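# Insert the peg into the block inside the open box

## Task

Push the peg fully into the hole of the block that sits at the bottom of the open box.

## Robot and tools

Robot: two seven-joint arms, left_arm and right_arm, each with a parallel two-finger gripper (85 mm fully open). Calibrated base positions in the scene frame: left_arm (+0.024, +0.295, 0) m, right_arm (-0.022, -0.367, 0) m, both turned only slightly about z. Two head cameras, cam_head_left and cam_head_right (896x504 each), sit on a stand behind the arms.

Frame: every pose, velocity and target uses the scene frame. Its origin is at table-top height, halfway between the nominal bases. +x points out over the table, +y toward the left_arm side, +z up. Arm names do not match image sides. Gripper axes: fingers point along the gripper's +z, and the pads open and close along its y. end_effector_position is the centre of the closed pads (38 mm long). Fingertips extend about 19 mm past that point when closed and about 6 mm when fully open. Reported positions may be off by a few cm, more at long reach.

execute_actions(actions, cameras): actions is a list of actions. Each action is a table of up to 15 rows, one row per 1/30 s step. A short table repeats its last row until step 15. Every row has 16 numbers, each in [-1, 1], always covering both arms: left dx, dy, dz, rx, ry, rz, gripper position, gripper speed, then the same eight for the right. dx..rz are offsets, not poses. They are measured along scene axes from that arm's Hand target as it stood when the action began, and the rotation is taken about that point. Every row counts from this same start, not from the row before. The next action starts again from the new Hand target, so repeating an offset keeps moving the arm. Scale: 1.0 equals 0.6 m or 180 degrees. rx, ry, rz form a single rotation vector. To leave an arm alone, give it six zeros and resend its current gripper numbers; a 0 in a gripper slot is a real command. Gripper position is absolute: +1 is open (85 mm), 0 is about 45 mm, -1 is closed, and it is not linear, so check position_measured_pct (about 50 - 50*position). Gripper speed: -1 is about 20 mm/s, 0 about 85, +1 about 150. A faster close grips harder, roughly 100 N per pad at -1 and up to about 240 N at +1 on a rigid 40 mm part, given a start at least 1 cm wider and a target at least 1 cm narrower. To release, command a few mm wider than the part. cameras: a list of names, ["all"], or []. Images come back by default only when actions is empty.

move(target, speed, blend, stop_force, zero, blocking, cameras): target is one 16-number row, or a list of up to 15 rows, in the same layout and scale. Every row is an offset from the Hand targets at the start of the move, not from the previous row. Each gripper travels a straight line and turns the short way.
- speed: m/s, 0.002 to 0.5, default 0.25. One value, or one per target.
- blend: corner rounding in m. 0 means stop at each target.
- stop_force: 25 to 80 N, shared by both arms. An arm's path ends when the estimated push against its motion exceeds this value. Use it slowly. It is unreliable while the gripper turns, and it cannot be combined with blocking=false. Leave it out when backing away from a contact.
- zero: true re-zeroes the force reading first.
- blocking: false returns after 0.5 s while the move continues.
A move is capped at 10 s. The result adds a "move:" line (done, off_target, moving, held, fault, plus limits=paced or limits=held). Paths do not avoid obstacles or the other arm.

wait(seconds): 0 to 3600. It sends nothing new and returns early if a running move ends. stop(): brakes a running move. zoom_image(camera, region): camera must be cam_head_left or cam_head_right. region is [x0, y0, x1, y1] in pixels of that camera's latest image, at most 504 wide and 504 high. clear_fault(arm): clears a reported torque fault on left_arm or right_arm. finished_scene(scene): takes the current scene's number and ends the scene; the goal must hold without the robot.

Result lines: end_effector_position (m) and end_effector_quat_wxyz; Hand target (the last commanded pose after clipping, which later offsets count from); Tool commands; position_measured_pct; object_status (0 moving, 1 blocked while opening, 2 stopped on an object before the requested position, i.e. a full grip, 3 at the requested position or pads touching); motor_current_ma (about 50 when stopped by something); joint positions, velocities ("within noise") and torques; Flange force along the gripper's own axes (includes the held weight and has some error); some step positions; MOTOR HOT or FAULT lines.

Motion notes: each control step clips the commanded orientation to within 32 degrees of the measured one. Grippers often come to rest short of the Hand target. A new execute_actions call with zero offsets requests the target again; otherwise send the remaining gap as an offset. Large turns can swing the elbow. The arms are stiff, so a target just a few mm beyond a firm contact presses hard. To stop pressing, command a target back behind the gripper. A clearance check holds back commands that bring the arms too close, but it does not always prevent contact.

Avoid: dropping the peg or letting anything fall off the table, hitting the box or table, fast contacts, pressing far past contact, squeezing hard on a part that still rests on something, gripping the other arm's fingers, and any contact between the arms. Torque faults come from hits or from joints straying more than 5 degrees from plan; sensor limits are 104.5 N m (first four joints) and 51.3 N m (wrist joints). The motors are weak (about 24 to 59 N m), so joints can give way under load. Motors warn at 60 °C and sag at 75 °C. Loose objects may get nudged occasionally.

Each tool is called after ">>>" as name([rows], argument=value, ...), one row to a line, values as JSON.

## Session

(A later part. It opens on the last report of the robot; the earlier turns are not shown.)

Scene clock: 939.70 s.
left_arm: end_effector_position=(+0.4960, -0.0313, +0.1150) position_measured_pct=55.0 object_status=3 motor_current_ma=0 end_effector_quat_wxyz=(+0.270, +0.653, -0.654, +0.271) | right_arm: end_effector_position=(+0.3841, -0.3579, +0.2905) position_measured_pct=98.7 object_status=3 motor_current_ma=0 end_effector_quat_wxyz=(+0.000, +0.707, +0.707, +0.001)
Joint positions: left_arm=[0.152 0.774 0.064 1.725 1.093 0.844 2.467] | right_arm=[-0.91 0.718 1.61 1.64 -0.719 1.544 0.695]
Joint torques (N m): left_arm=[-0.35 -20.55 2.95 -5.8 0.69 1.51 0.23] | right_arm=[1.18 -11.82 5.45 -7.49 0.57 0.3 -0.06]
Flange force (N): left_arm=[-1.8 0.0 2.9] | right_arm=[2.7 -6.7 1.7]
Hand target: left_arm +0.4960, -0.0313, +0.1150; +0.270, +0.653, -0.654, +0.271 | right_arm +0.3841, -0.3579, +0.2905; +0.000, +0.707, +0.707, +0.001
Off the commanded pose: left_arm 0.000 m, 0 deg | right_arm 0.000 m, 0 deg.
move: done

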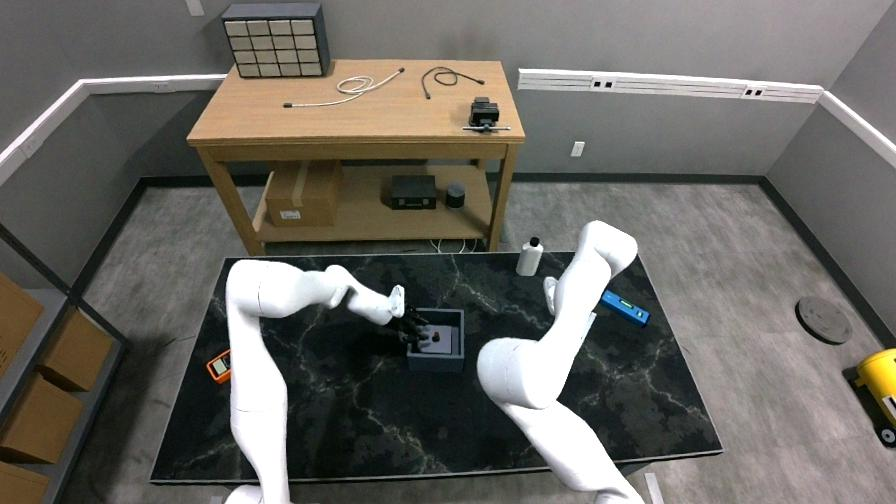

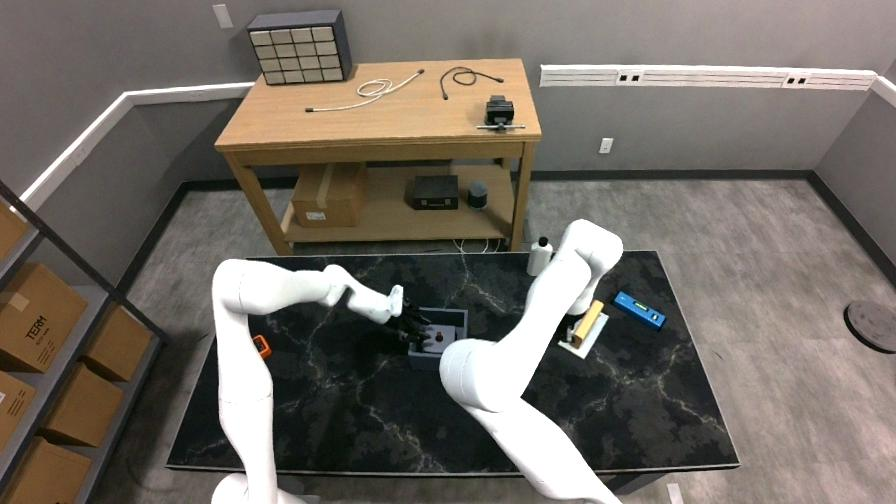

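>>> move(target=[-0.0057, -0.0543, -0.05, 0, 0, 0, -0.1, 1, 0, 0, 0, 0, 0, 0, -1, 1], speed=0.05, stop_force=25, cameras=["cam_head_left", "cam_head_right"])

>>> zoom_image(camera="cam_head_left", region=[400, 300, 470, 360])

>>> zoom_image(camera="cam_head_right", region=[400, 300, 470, 360])

Scene clock: 952.27 s.
left_arm: end_effector_position=(+0.4926, -0.0639, +0.0850) position_measured_pct=55.0 object_status=3 motor_current_ma=0 end_effector_quat_wxyz=(+0.270, +0.653, -0.654, +0.271) | right_arm: end_effector_position=(+0.3841, -0.3579, +0.2905) position_measured_pct=98.7 object_status=3 motor_current_ma=0 end_effector_quat_wxyz=(+0.000, +0.707, +0.707, +0.001)
Joint positions: left_arm=[0.199 0.841 0.097 1.716 1.159 0.764 2.427] | right_arm=[-0.91 0.718 1.61 1.64 -0.719 1.544 0.695]
Joint torques (N m): left_arm=[-0.34 -21.17 3.33 -5.52 0.74 1.65 0.3] | right_arm=[1.14 -11.83 5.43 -7.52 0.58 0.32 -0.03]
Flange force (N): left_arm=[-2.0 0.2 2.9] | right_arm=[2.7 -6.8 1.8]
Hand target: left_arm +0.4926, -0.0639, +0.0850; +0.270, +0.653, -0.654, +0.271 | right_arm +0.3841, -0.3579, +0.2905; +0.000, +0.707, +0.707, +0.001
Off the commanded pose: left_arm 0.000 m, 0 deg | right_arm 0.000 m, 0 deg.
move: done

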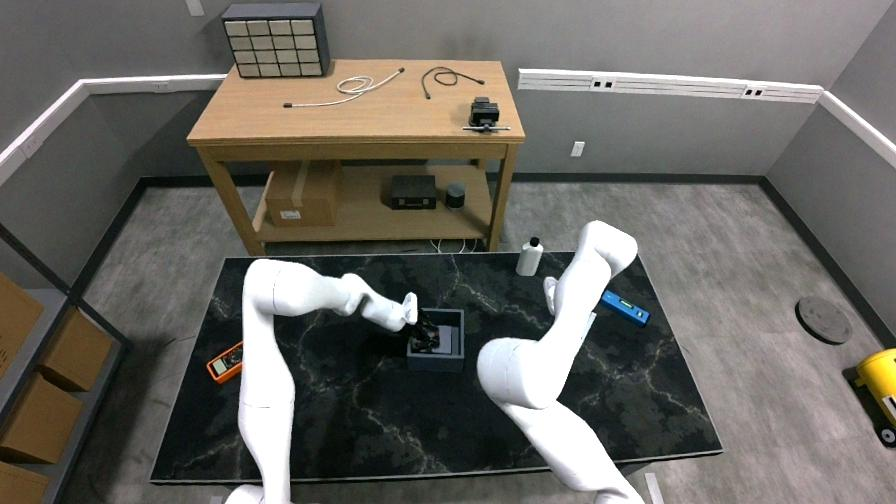

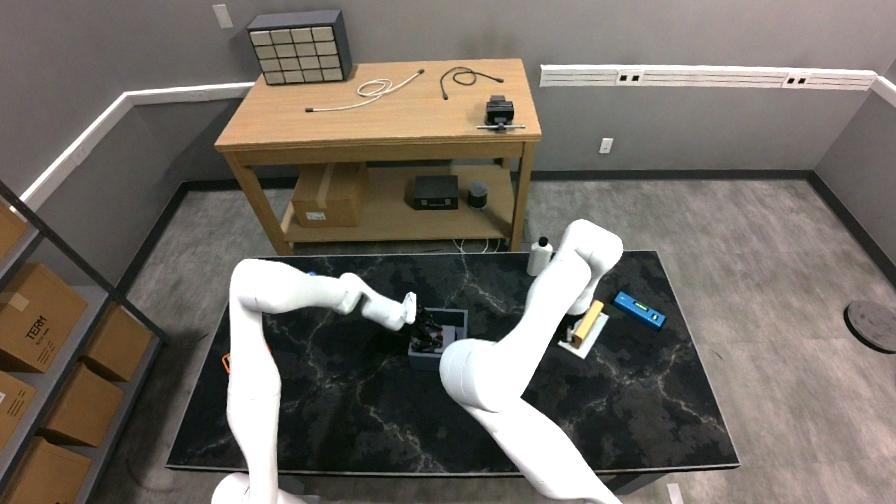

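Scaled by 7.200.

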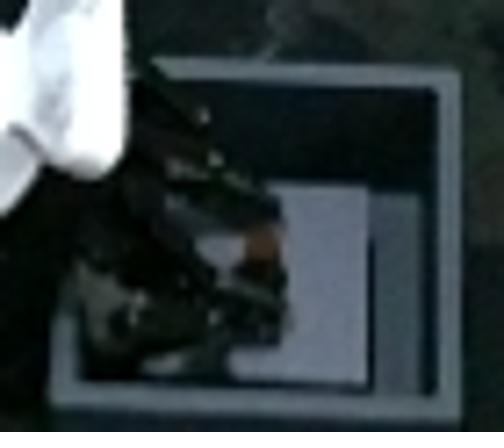

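Scaled by 7.200.

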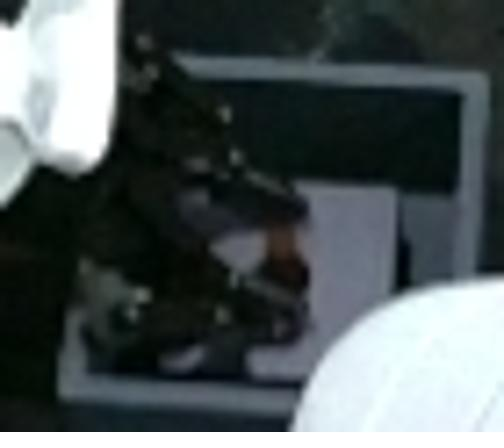

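>>> move(target=[0, 0, 0, 0, 0, 0, -0.85, -1, 0, 0, 0, 0, 0, 0, -1, 1], speed=0.05)

>>> wait(seconds=0.5, cameras=["cam_head_left", "cam_head_right"])

>>> zoom_image(camera="cam_head_left", region=[400, 300, 470, 360])

Scene clock: 964.80 s.
left_arm: end_effector_position=(+0.4926, -0.0639, +0.0850) position_measured_pct=85.3 object_status=0 motor_current_ma=1000 end_effector_quat_wxyz=(+0.270, +0.653, -0.654, +0.271) | right_arm: end_effector_position=(+0.3841, -0.3579, +0.2905) position_measured_pct=98.7 object_status=3 motor_current_ma=0 end_effector_quat_wxyz=(+0.000, +0.707, +0.707, +0.001)
Joint positions: left_arm=[0.199 0.841 0.097 1.716 1.159 0.764 2.427] | right_arm=[-0.91 0.718 1.61 1.64 -0.719 1.544 0.695]
Joint torques (N m): left_arm=[-0.16 -19.94 3.08 -5.21 0.57 1.29 0.24] | right_arm=[1.17 -11.81 5.45 -7.51 0.59 0.33 -0.05]
Flange force (N): left_arm=[-0.5 0.5 0.6] | right_arm=[2.7 -6.8 1.8]
Hand target: left_arm +0.4926, -0.0639, +0.0850; +0.270, +0.653, -0.654, +0.271 | right_arm +0.3841, -0.3579, +0.2905; +0.000, +0.707, +0.707, +0.001
Off the commanded pose: left_arm 0.000 m, 0 deg | right_arm 0.000 m, 0 deg.
move: done

Scene clock: 965.30 s.
left_arm: end_effector_position=(+0.4926, -0.0639, +0.0850) position_measured_pct=85.3 object_status=2 motor_current_ma=50 end_effector_quat_wxyz=(+0.270, +0.653, -0.654, +0.271) | right_arm: end_effector_position=(+0.3841, -0.3579, +0.2905) position_measured_pct=98.7 object_status=3 motor_current_ma=0 end_effector_quat_wxyz=(+0.000, +0.707, +0.707, +0.001)
Joint positions: left_arm=[0.199 0.841 0.097 1.716 1.159 0.764 2.427] | right_arm=[-0.91 0.718 1.61 1.64 -0.719 1.544 0.695]
Joint torques (N m): left_arm=[-0.15 -19.94 3.04 -5.15 0.57 1.28 0.26] | right_arm=[1.17 -11.83 5.48 -7.53 0.55 0.29 -0.03]
Flange force (N): left_arm=[-0.5 0.3 0.6] | right_arm=[2.7 -6.8 1.7]
Hand target: left_arm +0.4926, -0.0639, +0.0850; +0.270, +0.653, -0.654, +0.271 | right_arm +0.3841, -0.3579, +0.2905; +0.000, +0.707, +0.707, +0.001
Tool commands: left_gripper/position=-0.85 left_gripper/speed=-1.0 right_gripper/position=-1.0 right_gripper/speed=+1.0
Off the commanded pose: left_arm 0.000 m, 0 deg | right_arm 0.000 m, 0 deg.
wait: 0.50 s; at rest by 0.17 s

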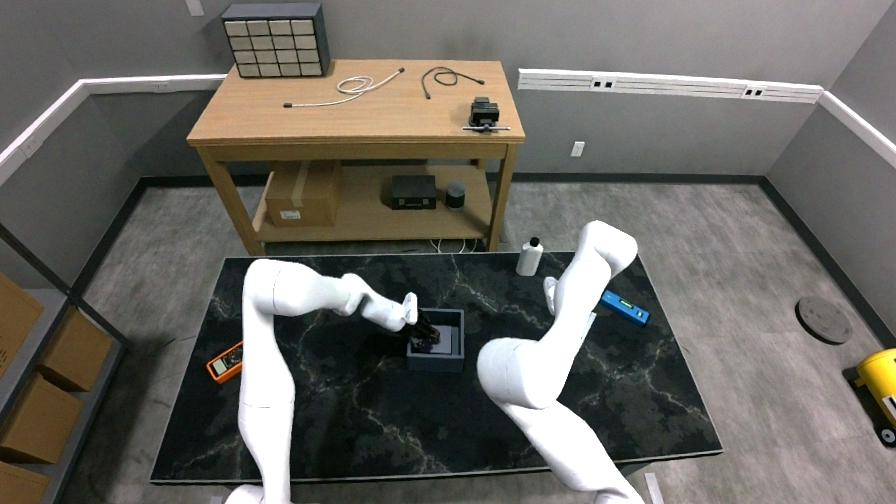

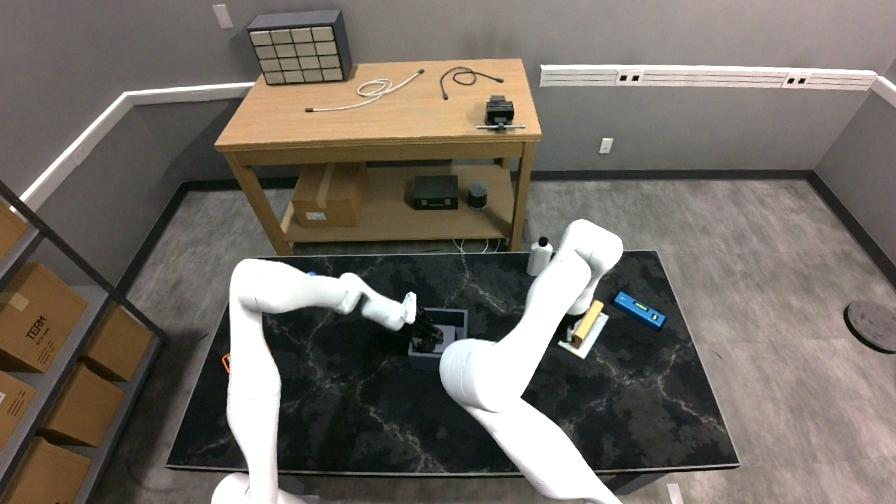

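Scaled by 7.200.

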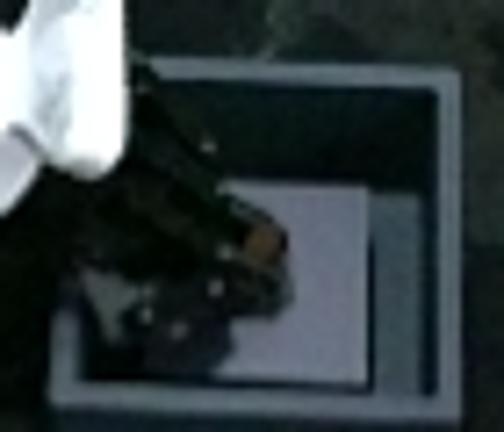

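>>> move(target=[0, 0, 0.2, 0, 0, 0, -0.85, -1, 0, 0, 0, 0, 0, 0, -1, 1], speed=0.1, cameras=["cam_head_left", "cam_head_right"])

>>> zoom_image(camera="cam_head_left", region=[400, 290, 470, 350])

>>> zoom_image(camera="cam_head_right", region=[400, 290, 470, 350])

Scene clock: 975.77 s.
left_arm: end_effector_position=(+0.4926, -0.0639, +0.2050) position_measured_pct=85.3 object_status=2 motor_current_ma=50 end_effector_quat_wxyz=(+0.270, +0.653, -0.654, +0.271) | right_arm: end_effector_position=(+0.3841, -0.3579, +0.2905) position_measured_pct=98.7 object_status=3 motor_current_ma=0 end_effector_quat_wxyz=(+0.000, +0.707, +0.707, +0.001)
Joint positions: left_arm=[0.239 0.625 0.034 1.641 0.986 0.936 2.741] | right_arm=[-0.91 0.718 1.61 1.64 -0.719 1.544 0.695]
Joint torques (N m): left_arm=[-0.41 -19.96 2.42 -7.59 1.24 1.11 0.18] | right_arm=[1.2 -11.81 5.43 -7.5 0.59 0.32 -0.06]
Flange force (N): left_arm=[-1.4 -0.1 2.7] | right_arm=[2.8 -6.9 1.7]
Hand target: left_arm +0.4926, -0.0639, +0.2050; +0.270, +0.653, -0.654, +0.271 | right_arm +0.3841, -0.3579, +0.2905; +0.000, +0.707, +0.707, +0.001
Off the commanded pose: left_arm 0.000 m, 0 deg | right_arm 0.000 m, 0 deg.
move: done

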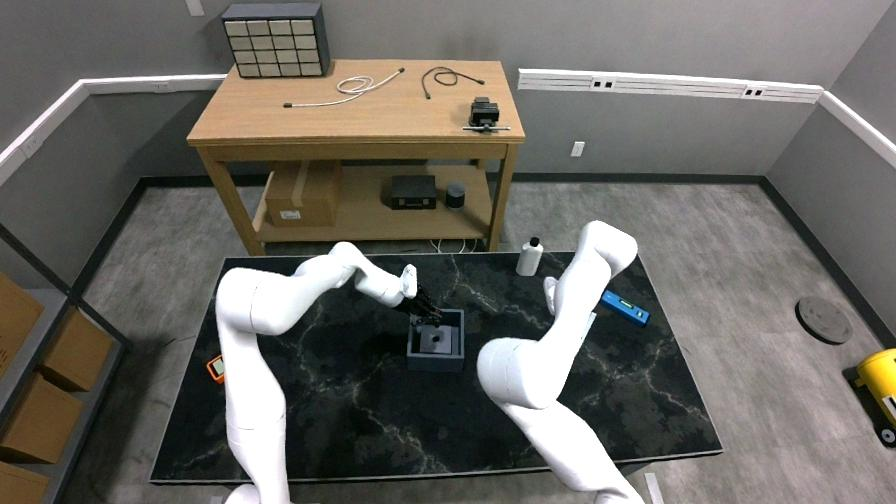

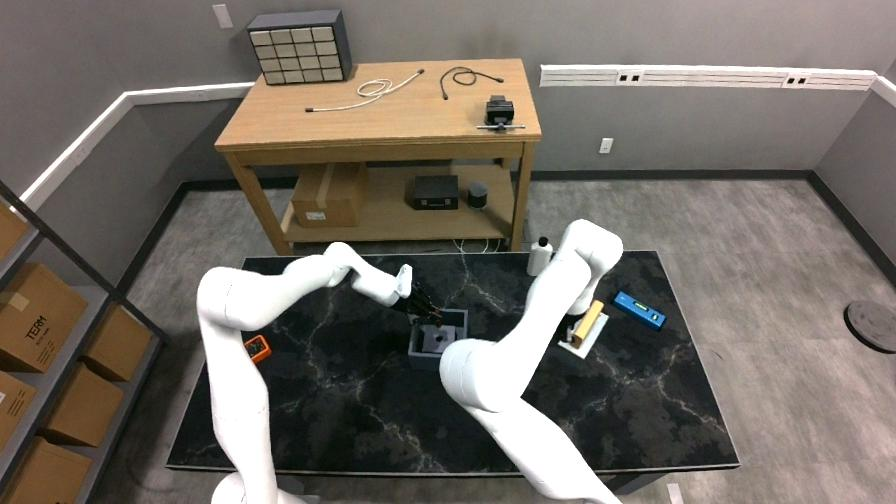

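Scaled by 7.200.

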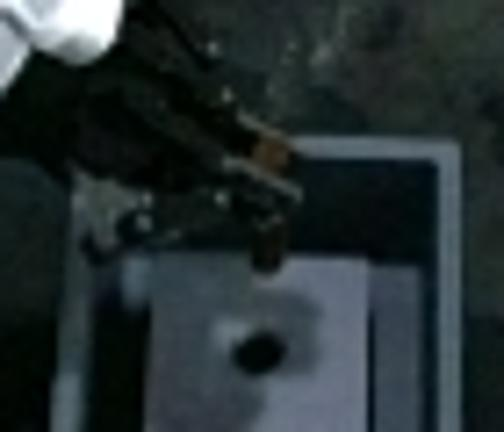

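Scaled by 7.200.

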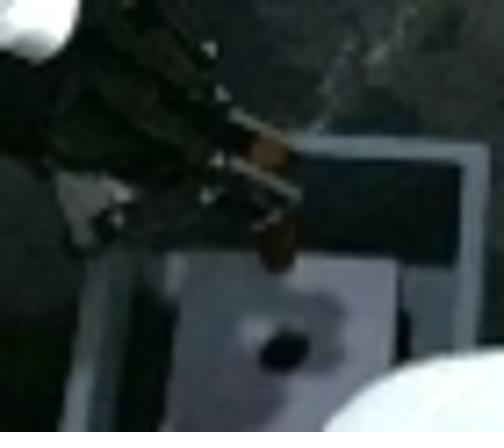

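>>> move(target=[0, 0, -0.1, 0, 0, 0, -0.85, -1, 0, 0, 0, 0, 0, 0, -1, 1], speed=0.1, stop_force=30)

>>> move(target=[0, 0, -0.11, 0, 0, 0, -0.85, -1, 0, 0, 0, 0, 0, 0, -1, 1], speed=0.04, stop_force=25)

Scene clock: 1085.10 s.
left_arm: end_effector_position=(+0.4926, -0.0639, +0.1450) position_measured_pct=85.3 object_status=2 motor_current_ma=50 end_effector_quat_wxyz=(+0.270, +0.653, -0.654, +0.271) | right_arm: end_effector_position=(+0.3841, -0.3579, +0.2905) position_measured_pct=98.7 object_status=3 motor_current_ma=0 end_effector_quat_wxyz=(+0.000, +0.707, +0.707, +0.001)
Joint positions: left_arm=[0.22 0.726 0.064 1.692 1.069 0.844 2.586] | right_arm=[-0.91 0.718 1.61 1.64 -0.719 1.544 0.695]
Joint torques (N m): left_arm=[-0.41 -20.7 2.84 -6.56 0.98 1.4 0.27] | right_arm=[1.17 -11.77 5.45 -7.51 0.59 0.33 -0.05]
Flange force (N): left_arm=[-1.8 -0.2 3.1] | right_arm=[2.7 -6.8 1.8]
Hand target: left_arm +0.4926, -0.0639, +0.1450; +0.270, +0.653, -0.654, +0.271 | right_arm +0.3841, -0.3579, +0.2905; +0.000, +0.707, +0.707, +0.001
Off the commanded pose: left_arm 0.000 m, 0 deg | right_arm 0.000 m, 0 deg.
move: done

Scene clock: 1086.60 s.
left_arm: end_effector_position=(+0.4925, -0.0641, +0.1270) position_measured_pct=85.3 object_status=2 motor_current_ma=50 end_effector_quat_wxyz=(+0.270, +0.653, -0.654, +0.271) | right_arm: end_effector_position=(+0.3841, -0.3579, +0.2905) position_measured_pct=98.7 object_status=3 motor_current_ma=0 end_effector_quat_wxyz=(+0.000, +0.707, +0.707, +0.001)
Joint positions: left_arm=[0.213 0.759 0.075 1.702 1.095 0.818 2.538] | right_arm=[-0.91 0.718 1.61 1.64 -0.719 1.544 0.695]
Joint torques (N m): left_arm=[-0.03 -2.45 -3.11 0.96 -3.06 -3.93 0.16] | right_arm=[1.19 -11.8 5.45 -7.48 0.57 0.3 -0.04]
Flange force (N): left_arm=[21.7 2.4 -25.3] | right_arm=[2.8 -6.8 1.6]
Hand target: left_arm +0.4925, -0.0641, +0.1270; +0.270, +0.653, -0.654, +0.271 (not the last commanded pose) | right_arm +0.3841, -0.3579, +0.2905; +0.000, +0.707, +0.707, +0.001
Off the commanded pose: left_arm 0.048 m, 0 deg | right_arm 0.000 m, 0 deg.
move: contact (left_arm)

>>> wait(seconds=0.1, cameras=["cam_head_left", "cam_head_right"])

>>> zoom_image(camera="cam_head_left", region=[415, 315, 457, 351])

>>> zoom_image(camera="cam_head_right", region=[415, 315, 457, 351])

Scene clock: 1092.13 s.
left_arm: end_effector_position=(+0.4925, -0.0641, +0.1270) position_measured_pct=85.3 object_status=2 motor_current_ma=50 end_effector_quat_wxyz=(+0.270, +0.653, -0.654, +0.271) | right_arm: end_effector_position=(+0.3841, -0.3579, +0.2905) position_measured_pct=98.7 object_status=3 motor_current_ma=0 end_effector_quat_wxyz=(+0.000, +0.707, +0.707, +0.001)
Joint positions: left_arm=[0.213 0.759 0.075 1.702 1.095 0.818 2.538] | right_arm=[-0.91 0.718 1.61 1.64 -0.719 1.544 0.695]
Joint torques (N m): left_arm=[-0.03 -2.39 -3.07 0.95 -3.05 -3.95 0.16] | right_arm=[1.2 -11.84 5.44 -7.5 0.59 0.32 -0.03]
Flange force (N): left_arm=[21.7 2.5 -25.5] | right_arm=[2.8 -6.8 1.8]
Hand target: left_arm +0.4925, -0.0641, +0.1270; +0.270, +0.653, -0.654, +0.271 (not the last commanded pose) | right_arm +0.3841, -0.3579, +0.2905; +0.000, +0.707, +0.707, +0.001
Tool commands: left_gripper/position=-0.85 left_gripper/speed=-1.0 right_gripper/position=-1.0 right_gripper/speed=+1.0
Off the commanded pose: left_arm 0.048 m, 0 deg | right_arm 0.000 m, 0 deg.
wait: 0.10 s; at rest from the start

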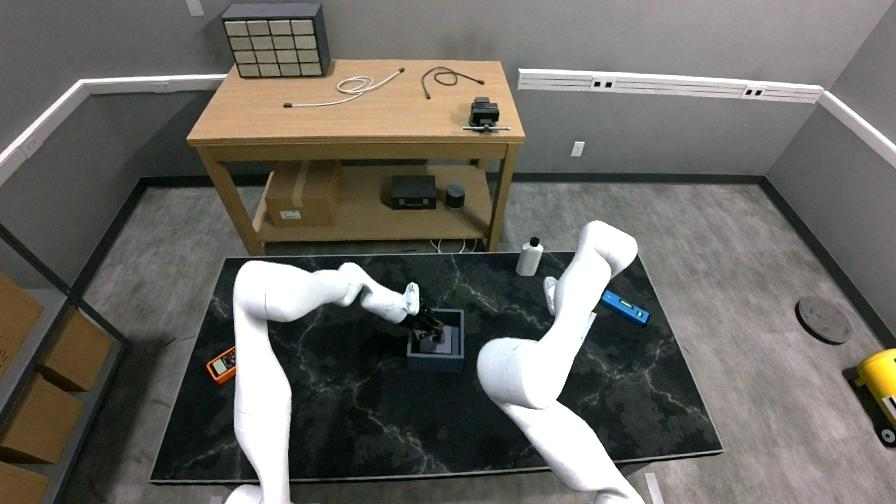

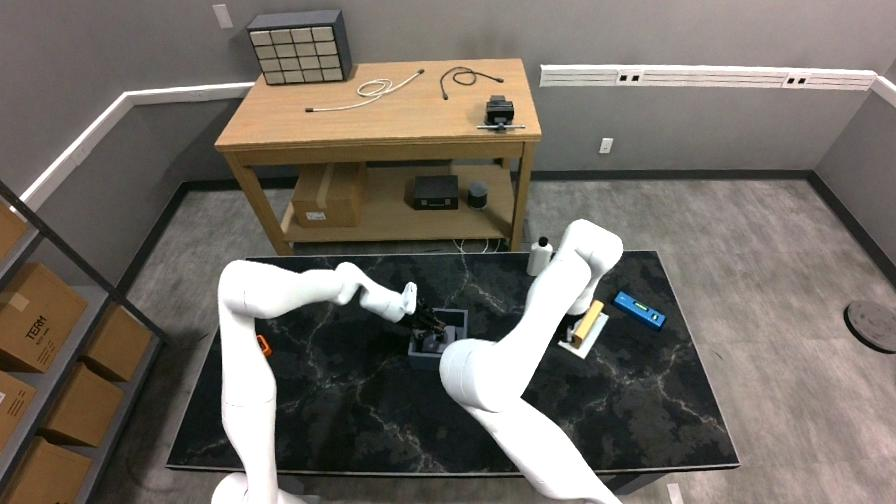

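Scaled by 12.000.

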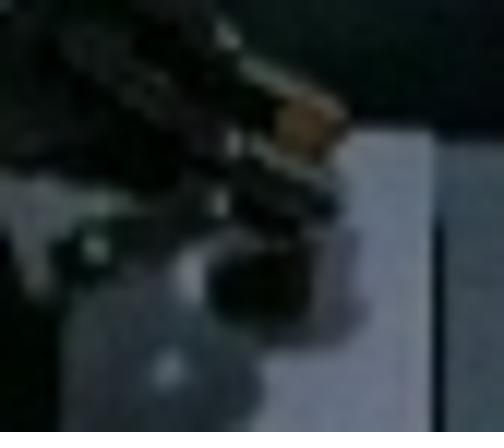

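Scaled by 12.000.

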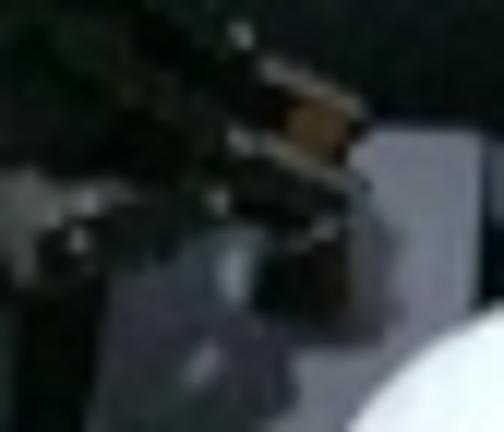

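>>> move([
  [0, 0, 0.02, 0, 0, 0, -0.85, -1, 0, 0, 0, 0, 0, 0, -1, 1],
  [0.0017, 0.0125, 0.02, 0, 0, 0, -0.85, -1, 0, 0, 0, 0, 0, 0, -1, 1],
], speed=0.05, cameras=["cam_head_left", "cam_head_right"])

>>> zoom_image(camera="cam_head_left", region=[415, 315, 457, 351])

>>> zoom_image(camera="cam_head_right", region=[415, 315, 457, 351])

Scene clock: 1123.43 s.
left_arm: end_effector_position=(+0.4935, -0.0566, +0.1390) position_measured_pct=85.3 object_status=2 motor_current_ma=50 end_effector_quat_wxyz=(+0.270, +0.653, -0.654, +0.271) | right_arm: end_effector_position=(+0.3841, -0.3579, +0.2905) position_measured_pct=98.7 object_status=3 motor_current_ma=0 end_effector_quat_wxyz=(+0.000, +0.707, +0.707, +0.001)
Joint positions: left_arm=[0.204 0.735 0.065 1.7 1.074 0.845 2.56] | right_arm=[-0.91 0.718 1.61 1.64 -0.719 1.544 0.695]
Joint torques (N m): left_arm=[-0.41 -20.65 2.91 -6.52 0.88 1.46 0.26] | right_arm=[1.22 -11.83 5.45 -7.52 0.58 0.31 -0.04]
Flange force (N): left_arm=[-1.9 0.3 3.1] | right_arm=[2.8 -6.9 1.8]
Hand target: left_arm +0.4936, -0.0566, +0.1390; +0.270, +0.653, -0.654, +0.271 | right_arm +0.3841, -0.3579, +0.2905; +0.000, +0.707, +0.707, +0.001
Off the commanded pose: left_arm 0.000 m, 0 deg | right_arm 0.000 m, 0 deg.
move: done

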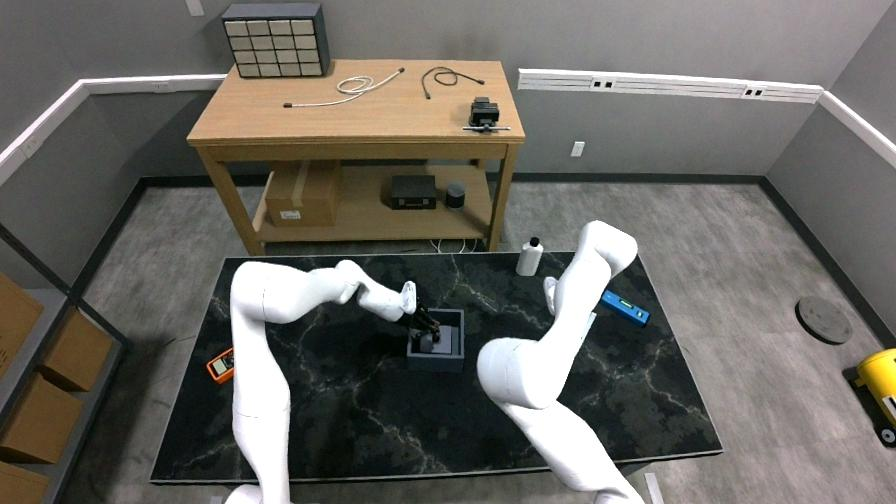

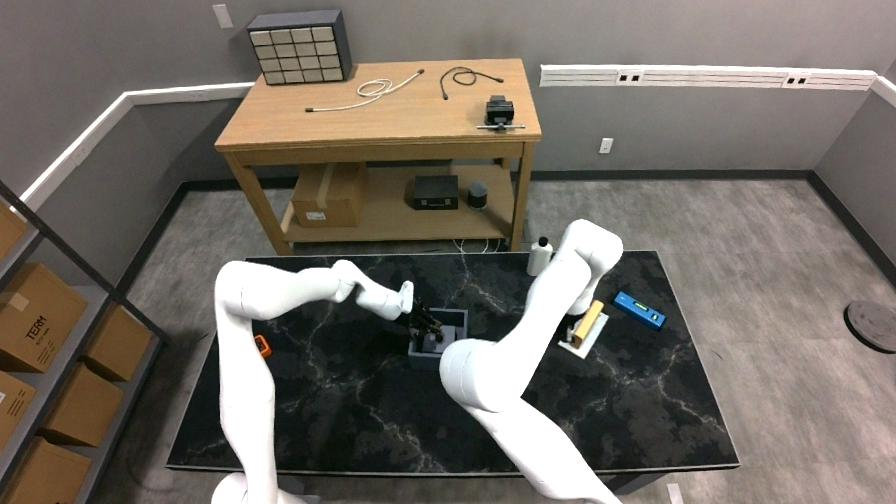

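Scaled by 12.000.

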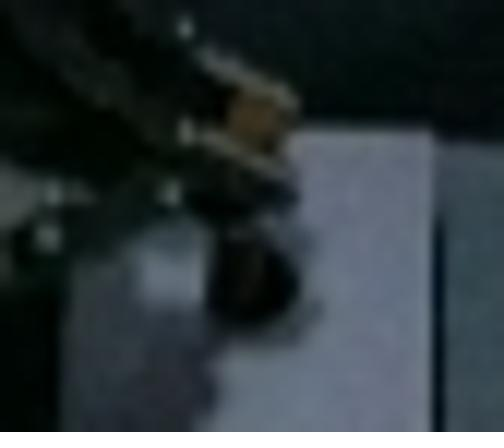

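Scaled by 12.000.

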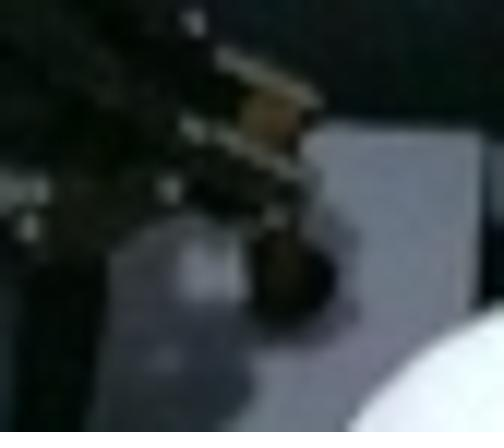

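>>> move(target=[0, 0, -0.0417, 0, 0, 0, -0.85, -1, 0, 0, 0, 0, 0, 0, -1, 1], speed=0.03, stop_force=25, cameras=["cam_head_left", "cam_head_right"])

>>> zoom_image(camera="cam_head_left", region=[415, 315, 457, 351])

>>> zoom_image(camera="cam_head_right", region=[415, 315, 457, 351])

Scene clock: 1130.37 s.
left_arm: end_effector_position=(+0.4936, -0.0566, +0.1140) position_measured_pct=85.3 object_status=2 motor_current_ma=50 end_effector_quat_wxyz=(+0.270, +0.653, -0.654, +0.271) | right_arm: end_effector_position=(+0.3841, -0.3579, +0.2905) position_measured_pct=98.7 object_status=3 motor_current_ma=0 end_effector_quat_wxyz=(+0.000, +0.707, +0.707, +0.001)
Joint positions: left_arm=[0.195 0.782 0.079 1.712 1.109 0.81 2.495] | right_arm=[-0.91 0.718 1.61 1.64 -0.719 1.544 0.695]
Joint torques (N m): left_arm=[-1.16 -18.85 1.45 -2.85 -0.62 1.65 0.39] | right_arm=[1.19 -11.82 5.44 -7.54 0.59 0.3 -0.03]
Flange force (N): left_arm=[2.9 -4.3 5.1] | right_arm=[2.8 -6.9 1.8]
Hand target: left_arm +0.4936, -0.0566, +0.1140; +0.270, +0.653, -0.654, +0.271 | right_arm +0.3841, -0.3579, +0.2905; +0.000, +0.707, +0.707, +0.001
Off the commanded pose: left_arm 0.000 m, 0 deg | right_arm 0.000 m, 0 deg.
move: done

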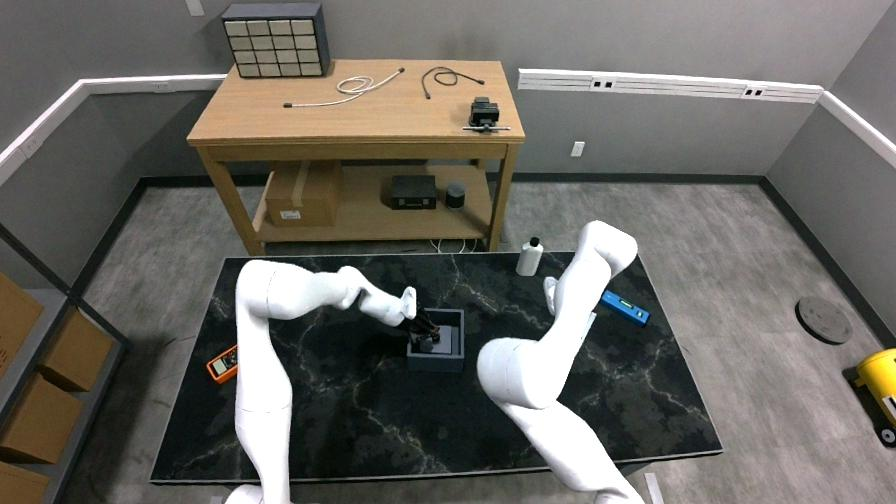

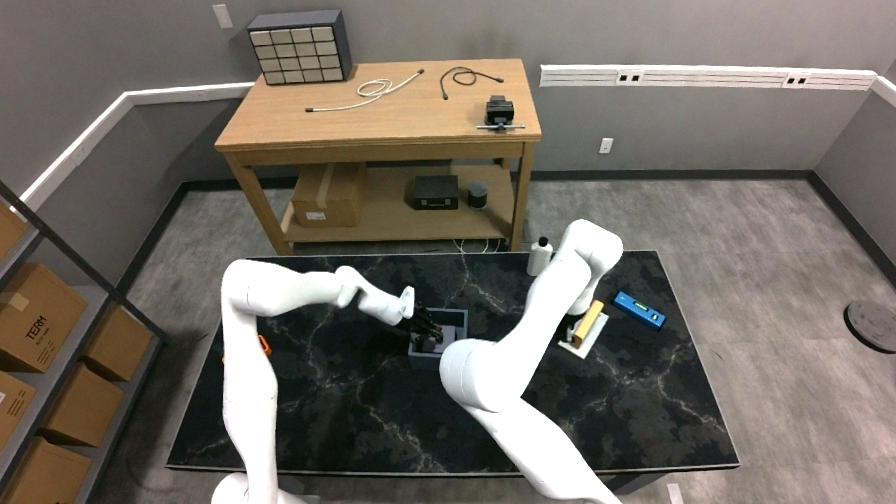

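Scaled by 12.000.

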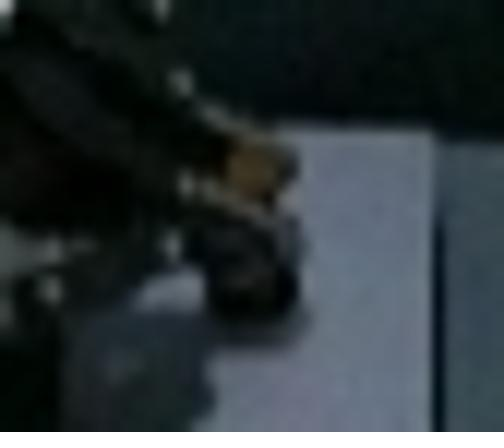

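Scaled by 12.000.

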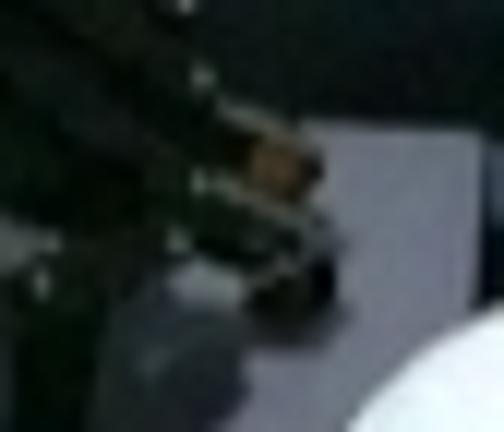

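>>> move(target=[0.0025, -0.0025, -0.055, 0, 0, 0, -0.85, -1, 0, 0, 0, 0, 0, 0, -1, 1], speed=0.04, stop_force=30, cameras=["cam_head_left", "cam_head_right"])

>>> zoom_image(camera="cam_head_left", region=[415, 315, 457, 351])

Scene clock: 1138.40 s.
left_arm: end_effector_position=(+0.4950, -0.0581, +0.0810) position_measured_pct=85.3 object_status=2 motor_current_ma=50 end_effector_quat_wxyz=(+0.270, +0.653, -0.654, +0.271) | right_arm: end_effector_position=(+0.3841, -0.3579, +0.2905) position_measured_pct=98.7 object_status=3 motor_current_ma=0 end_effector_quat_wxyz=(+0.000, +0.707, +0.707, +0.001)
Joint positions: left_arm=[0.185 0.851 0.098 1.714 1.155 0.768 2.415] | right_arm=[-0.91 0.718 1.61 1.64 -0.719 1.544 0.695]
Joint torques (N m): left_arm=[-0.54 -12.93 -0.11 -3.38 -0.63 -1.53 0.12] | right_arm=[1.17 -11.81 5.41 -7.5 0.59 0.29 -0.03]
Flange force (N): left_arm=[9.3 2.9 -10.9] | right_arm=[2.8 -6.8 1.6]
Hand target: left_arm +0.4950, -0.0581, +0.0810; +0.270, +0.653, -0.654, +0.271 | right_arm +0.3841, -0.3579, +0.2905; +0.000, +0.707, +0.707, +0.001
Off the commanded pose: left_arm 0.000 m, 0 deg | right_arm 0.000 m, 0 deg.
move: done

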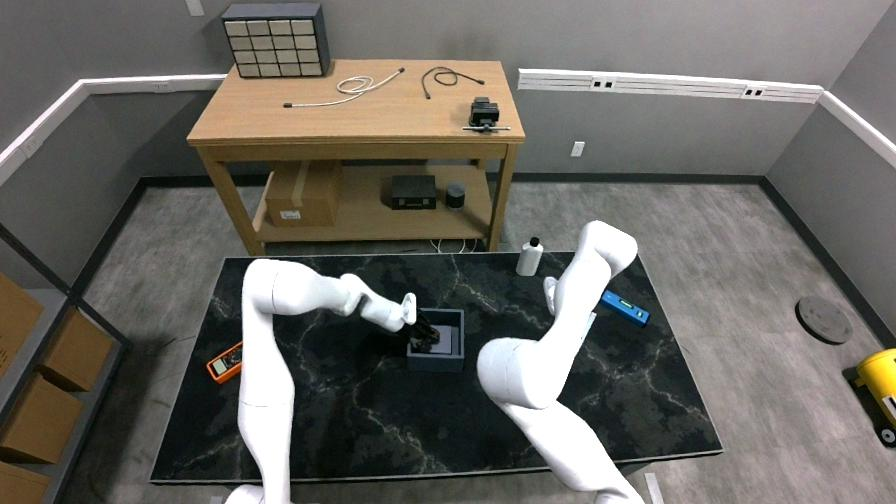

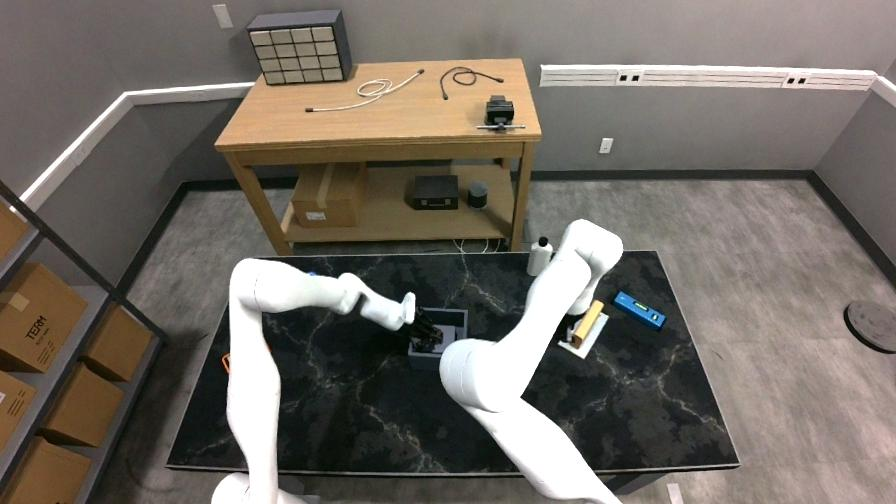

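Scaled by 12.000.

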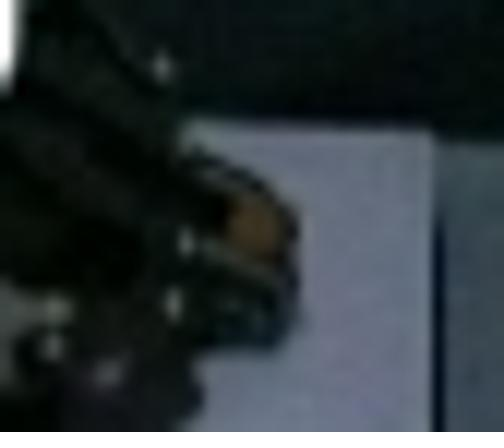

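>>> move(target=[0, 0, 0.0025, 0, 0, 0, -0.85, -1, 0, 0, 0, 0, 0, 0, -1, 1], speed=0.05)

>>> move([
  [0, 0, 0, 0, 0, 0, -0.4, -1, 0, 0, 0, 0, 0, 0, -1, 1],
  [0, 0.08, 0.08, 0, 0, 0, -0.4, -1, 0, 0, 0, 0, 0, 0, -1, 1],
  [0, 0.25, 0.25, 0, 0, 0, -0.4, -1, 0, 0, 0, 0, 0, 0, -1, 1],
], speed=[0.05, 0.1, 0.25], blend=[0, 0.02, 0], cameras=["cam_head_left", "cam_head_right"])

>>> zoom_image(camera="cam_head_left", region=[415, 315, 457, 351])

>>> zoom_image(camera="cam_head_right", region=[415, 315, 457, 351])

Scene clock: 1148.93 s.
left_arm: end_effector_position=(+0.4950, -0.0581, +0.0825) position_measured_pct=85.3 object_status=2 motor_current_ma=50 end_effector_quat_wxyz=(+0.270, +0.653, -0.654, +0.271) | right_arm: end_effector_position=(+0.3841, -0.3579, +0.2905) position_measured_pct=98.7 object_status=3 motor_current_ma=0 end_effector_quat_wxyz=(+0.000, +0.707, +0.707, +0.001)
Joint positions: left_arm=[0.186 0.848 0.097 1.714 1.153 0.769 2.419] | right_arm=[-0.91 0.718 1.61 1.64 -0.719 1.544 0.695]
Joint torques (N m): left_arm=[-1.3 -18.56 1.27 -4.21 -0.1 0.49 0.28] | right_arm=[1.18 -11.81 5.42 -7.5 0.58 0.32 -0.04]
Flange force (N): left_arm=[2.9 0.3 0.7] | right_arm=[2.7 -6.9 1.7]
Hand target: left_arm +0.4950, -0.0581, +0.0825; +0.270, +0.653, -0.654, +0.271 | right_arm +0.3841, -0.3579, +0.2905; +0.000, +0.707, +0.707, +0.001
Off the commanded pose: left_arm 0.000 m, 0 deg | right_arm 0.000 m, 0 deg.
move: done

Scene clock: 1151.67 s.
left_arm: end_effector_position=(+0.4951, +0.0919, +0.2324) position_measured_pct=69.7 object_status=3 motor_current_ma=0 end_effector_quat_wxyz=(+0.270, +0.653, -0.654, +0.271) | right_arm: end_effector_position=(+0.3841, -0.3579, +0.2905) position_measured_pct=98.7 object_status=3 motor_current_ma=0 end_effector_quat_wxyz=(+0.000, +0.707, +0.707, +0.001)
Joint positions: left_arm=[-0.047 0.552 -0.027 1.67 0.877 1.192 2.588] | right_arm=[-0.91 0.718 1.61 1.64 -0.719 1.544 0.695]
Joint torques (N m): left_arm=[-0.44 -18.46 2.03 -7.01 1.32 1.35 0.3] | right_arm=[1.22 -11.82 5.43 -7.49 0.59 0.29 -0.04]
Flange force (N): left_arm=[-1.8 -0.8 2.5] | right_arm=[2.9 -6.9 1.6]
Hand target: left_arm +0.4951, +0.0919, +0.2325; +0.270, +0.653, -0.654, +0.271 | right_arm +0.3841, -0.3579, +0.2905; +0.000, +0.707, +0.707, +0.001
Off the commanded pose: left_arm 0.000 m, 0 deg | right_arm 0.000 m, 0 deg.
move: done

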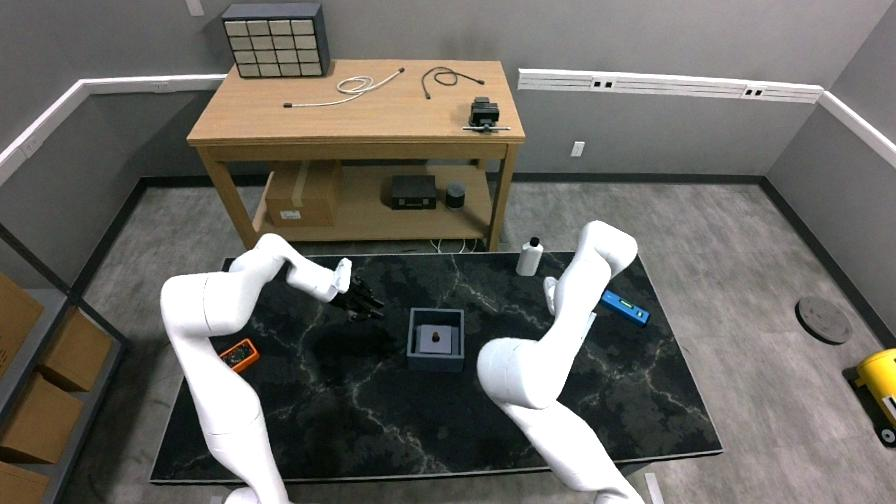

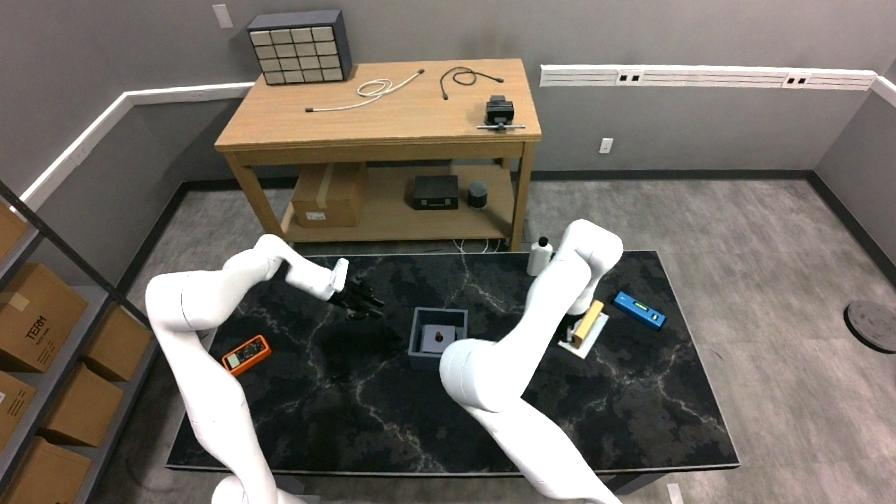

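Scaled by 12.000.

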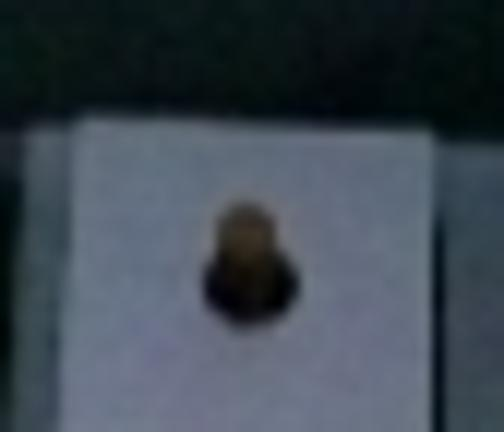

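Scaled by 12.000.

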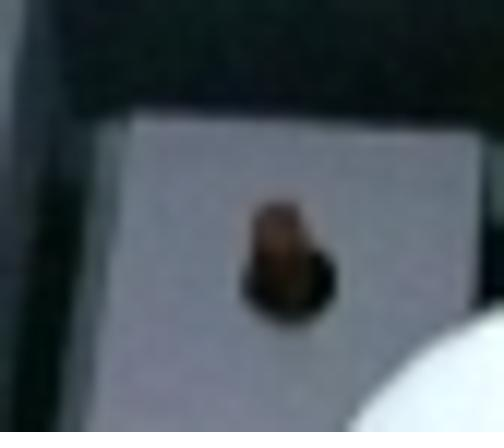

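>>> finished_scene(scene=1)

The scene is finished: the task was done.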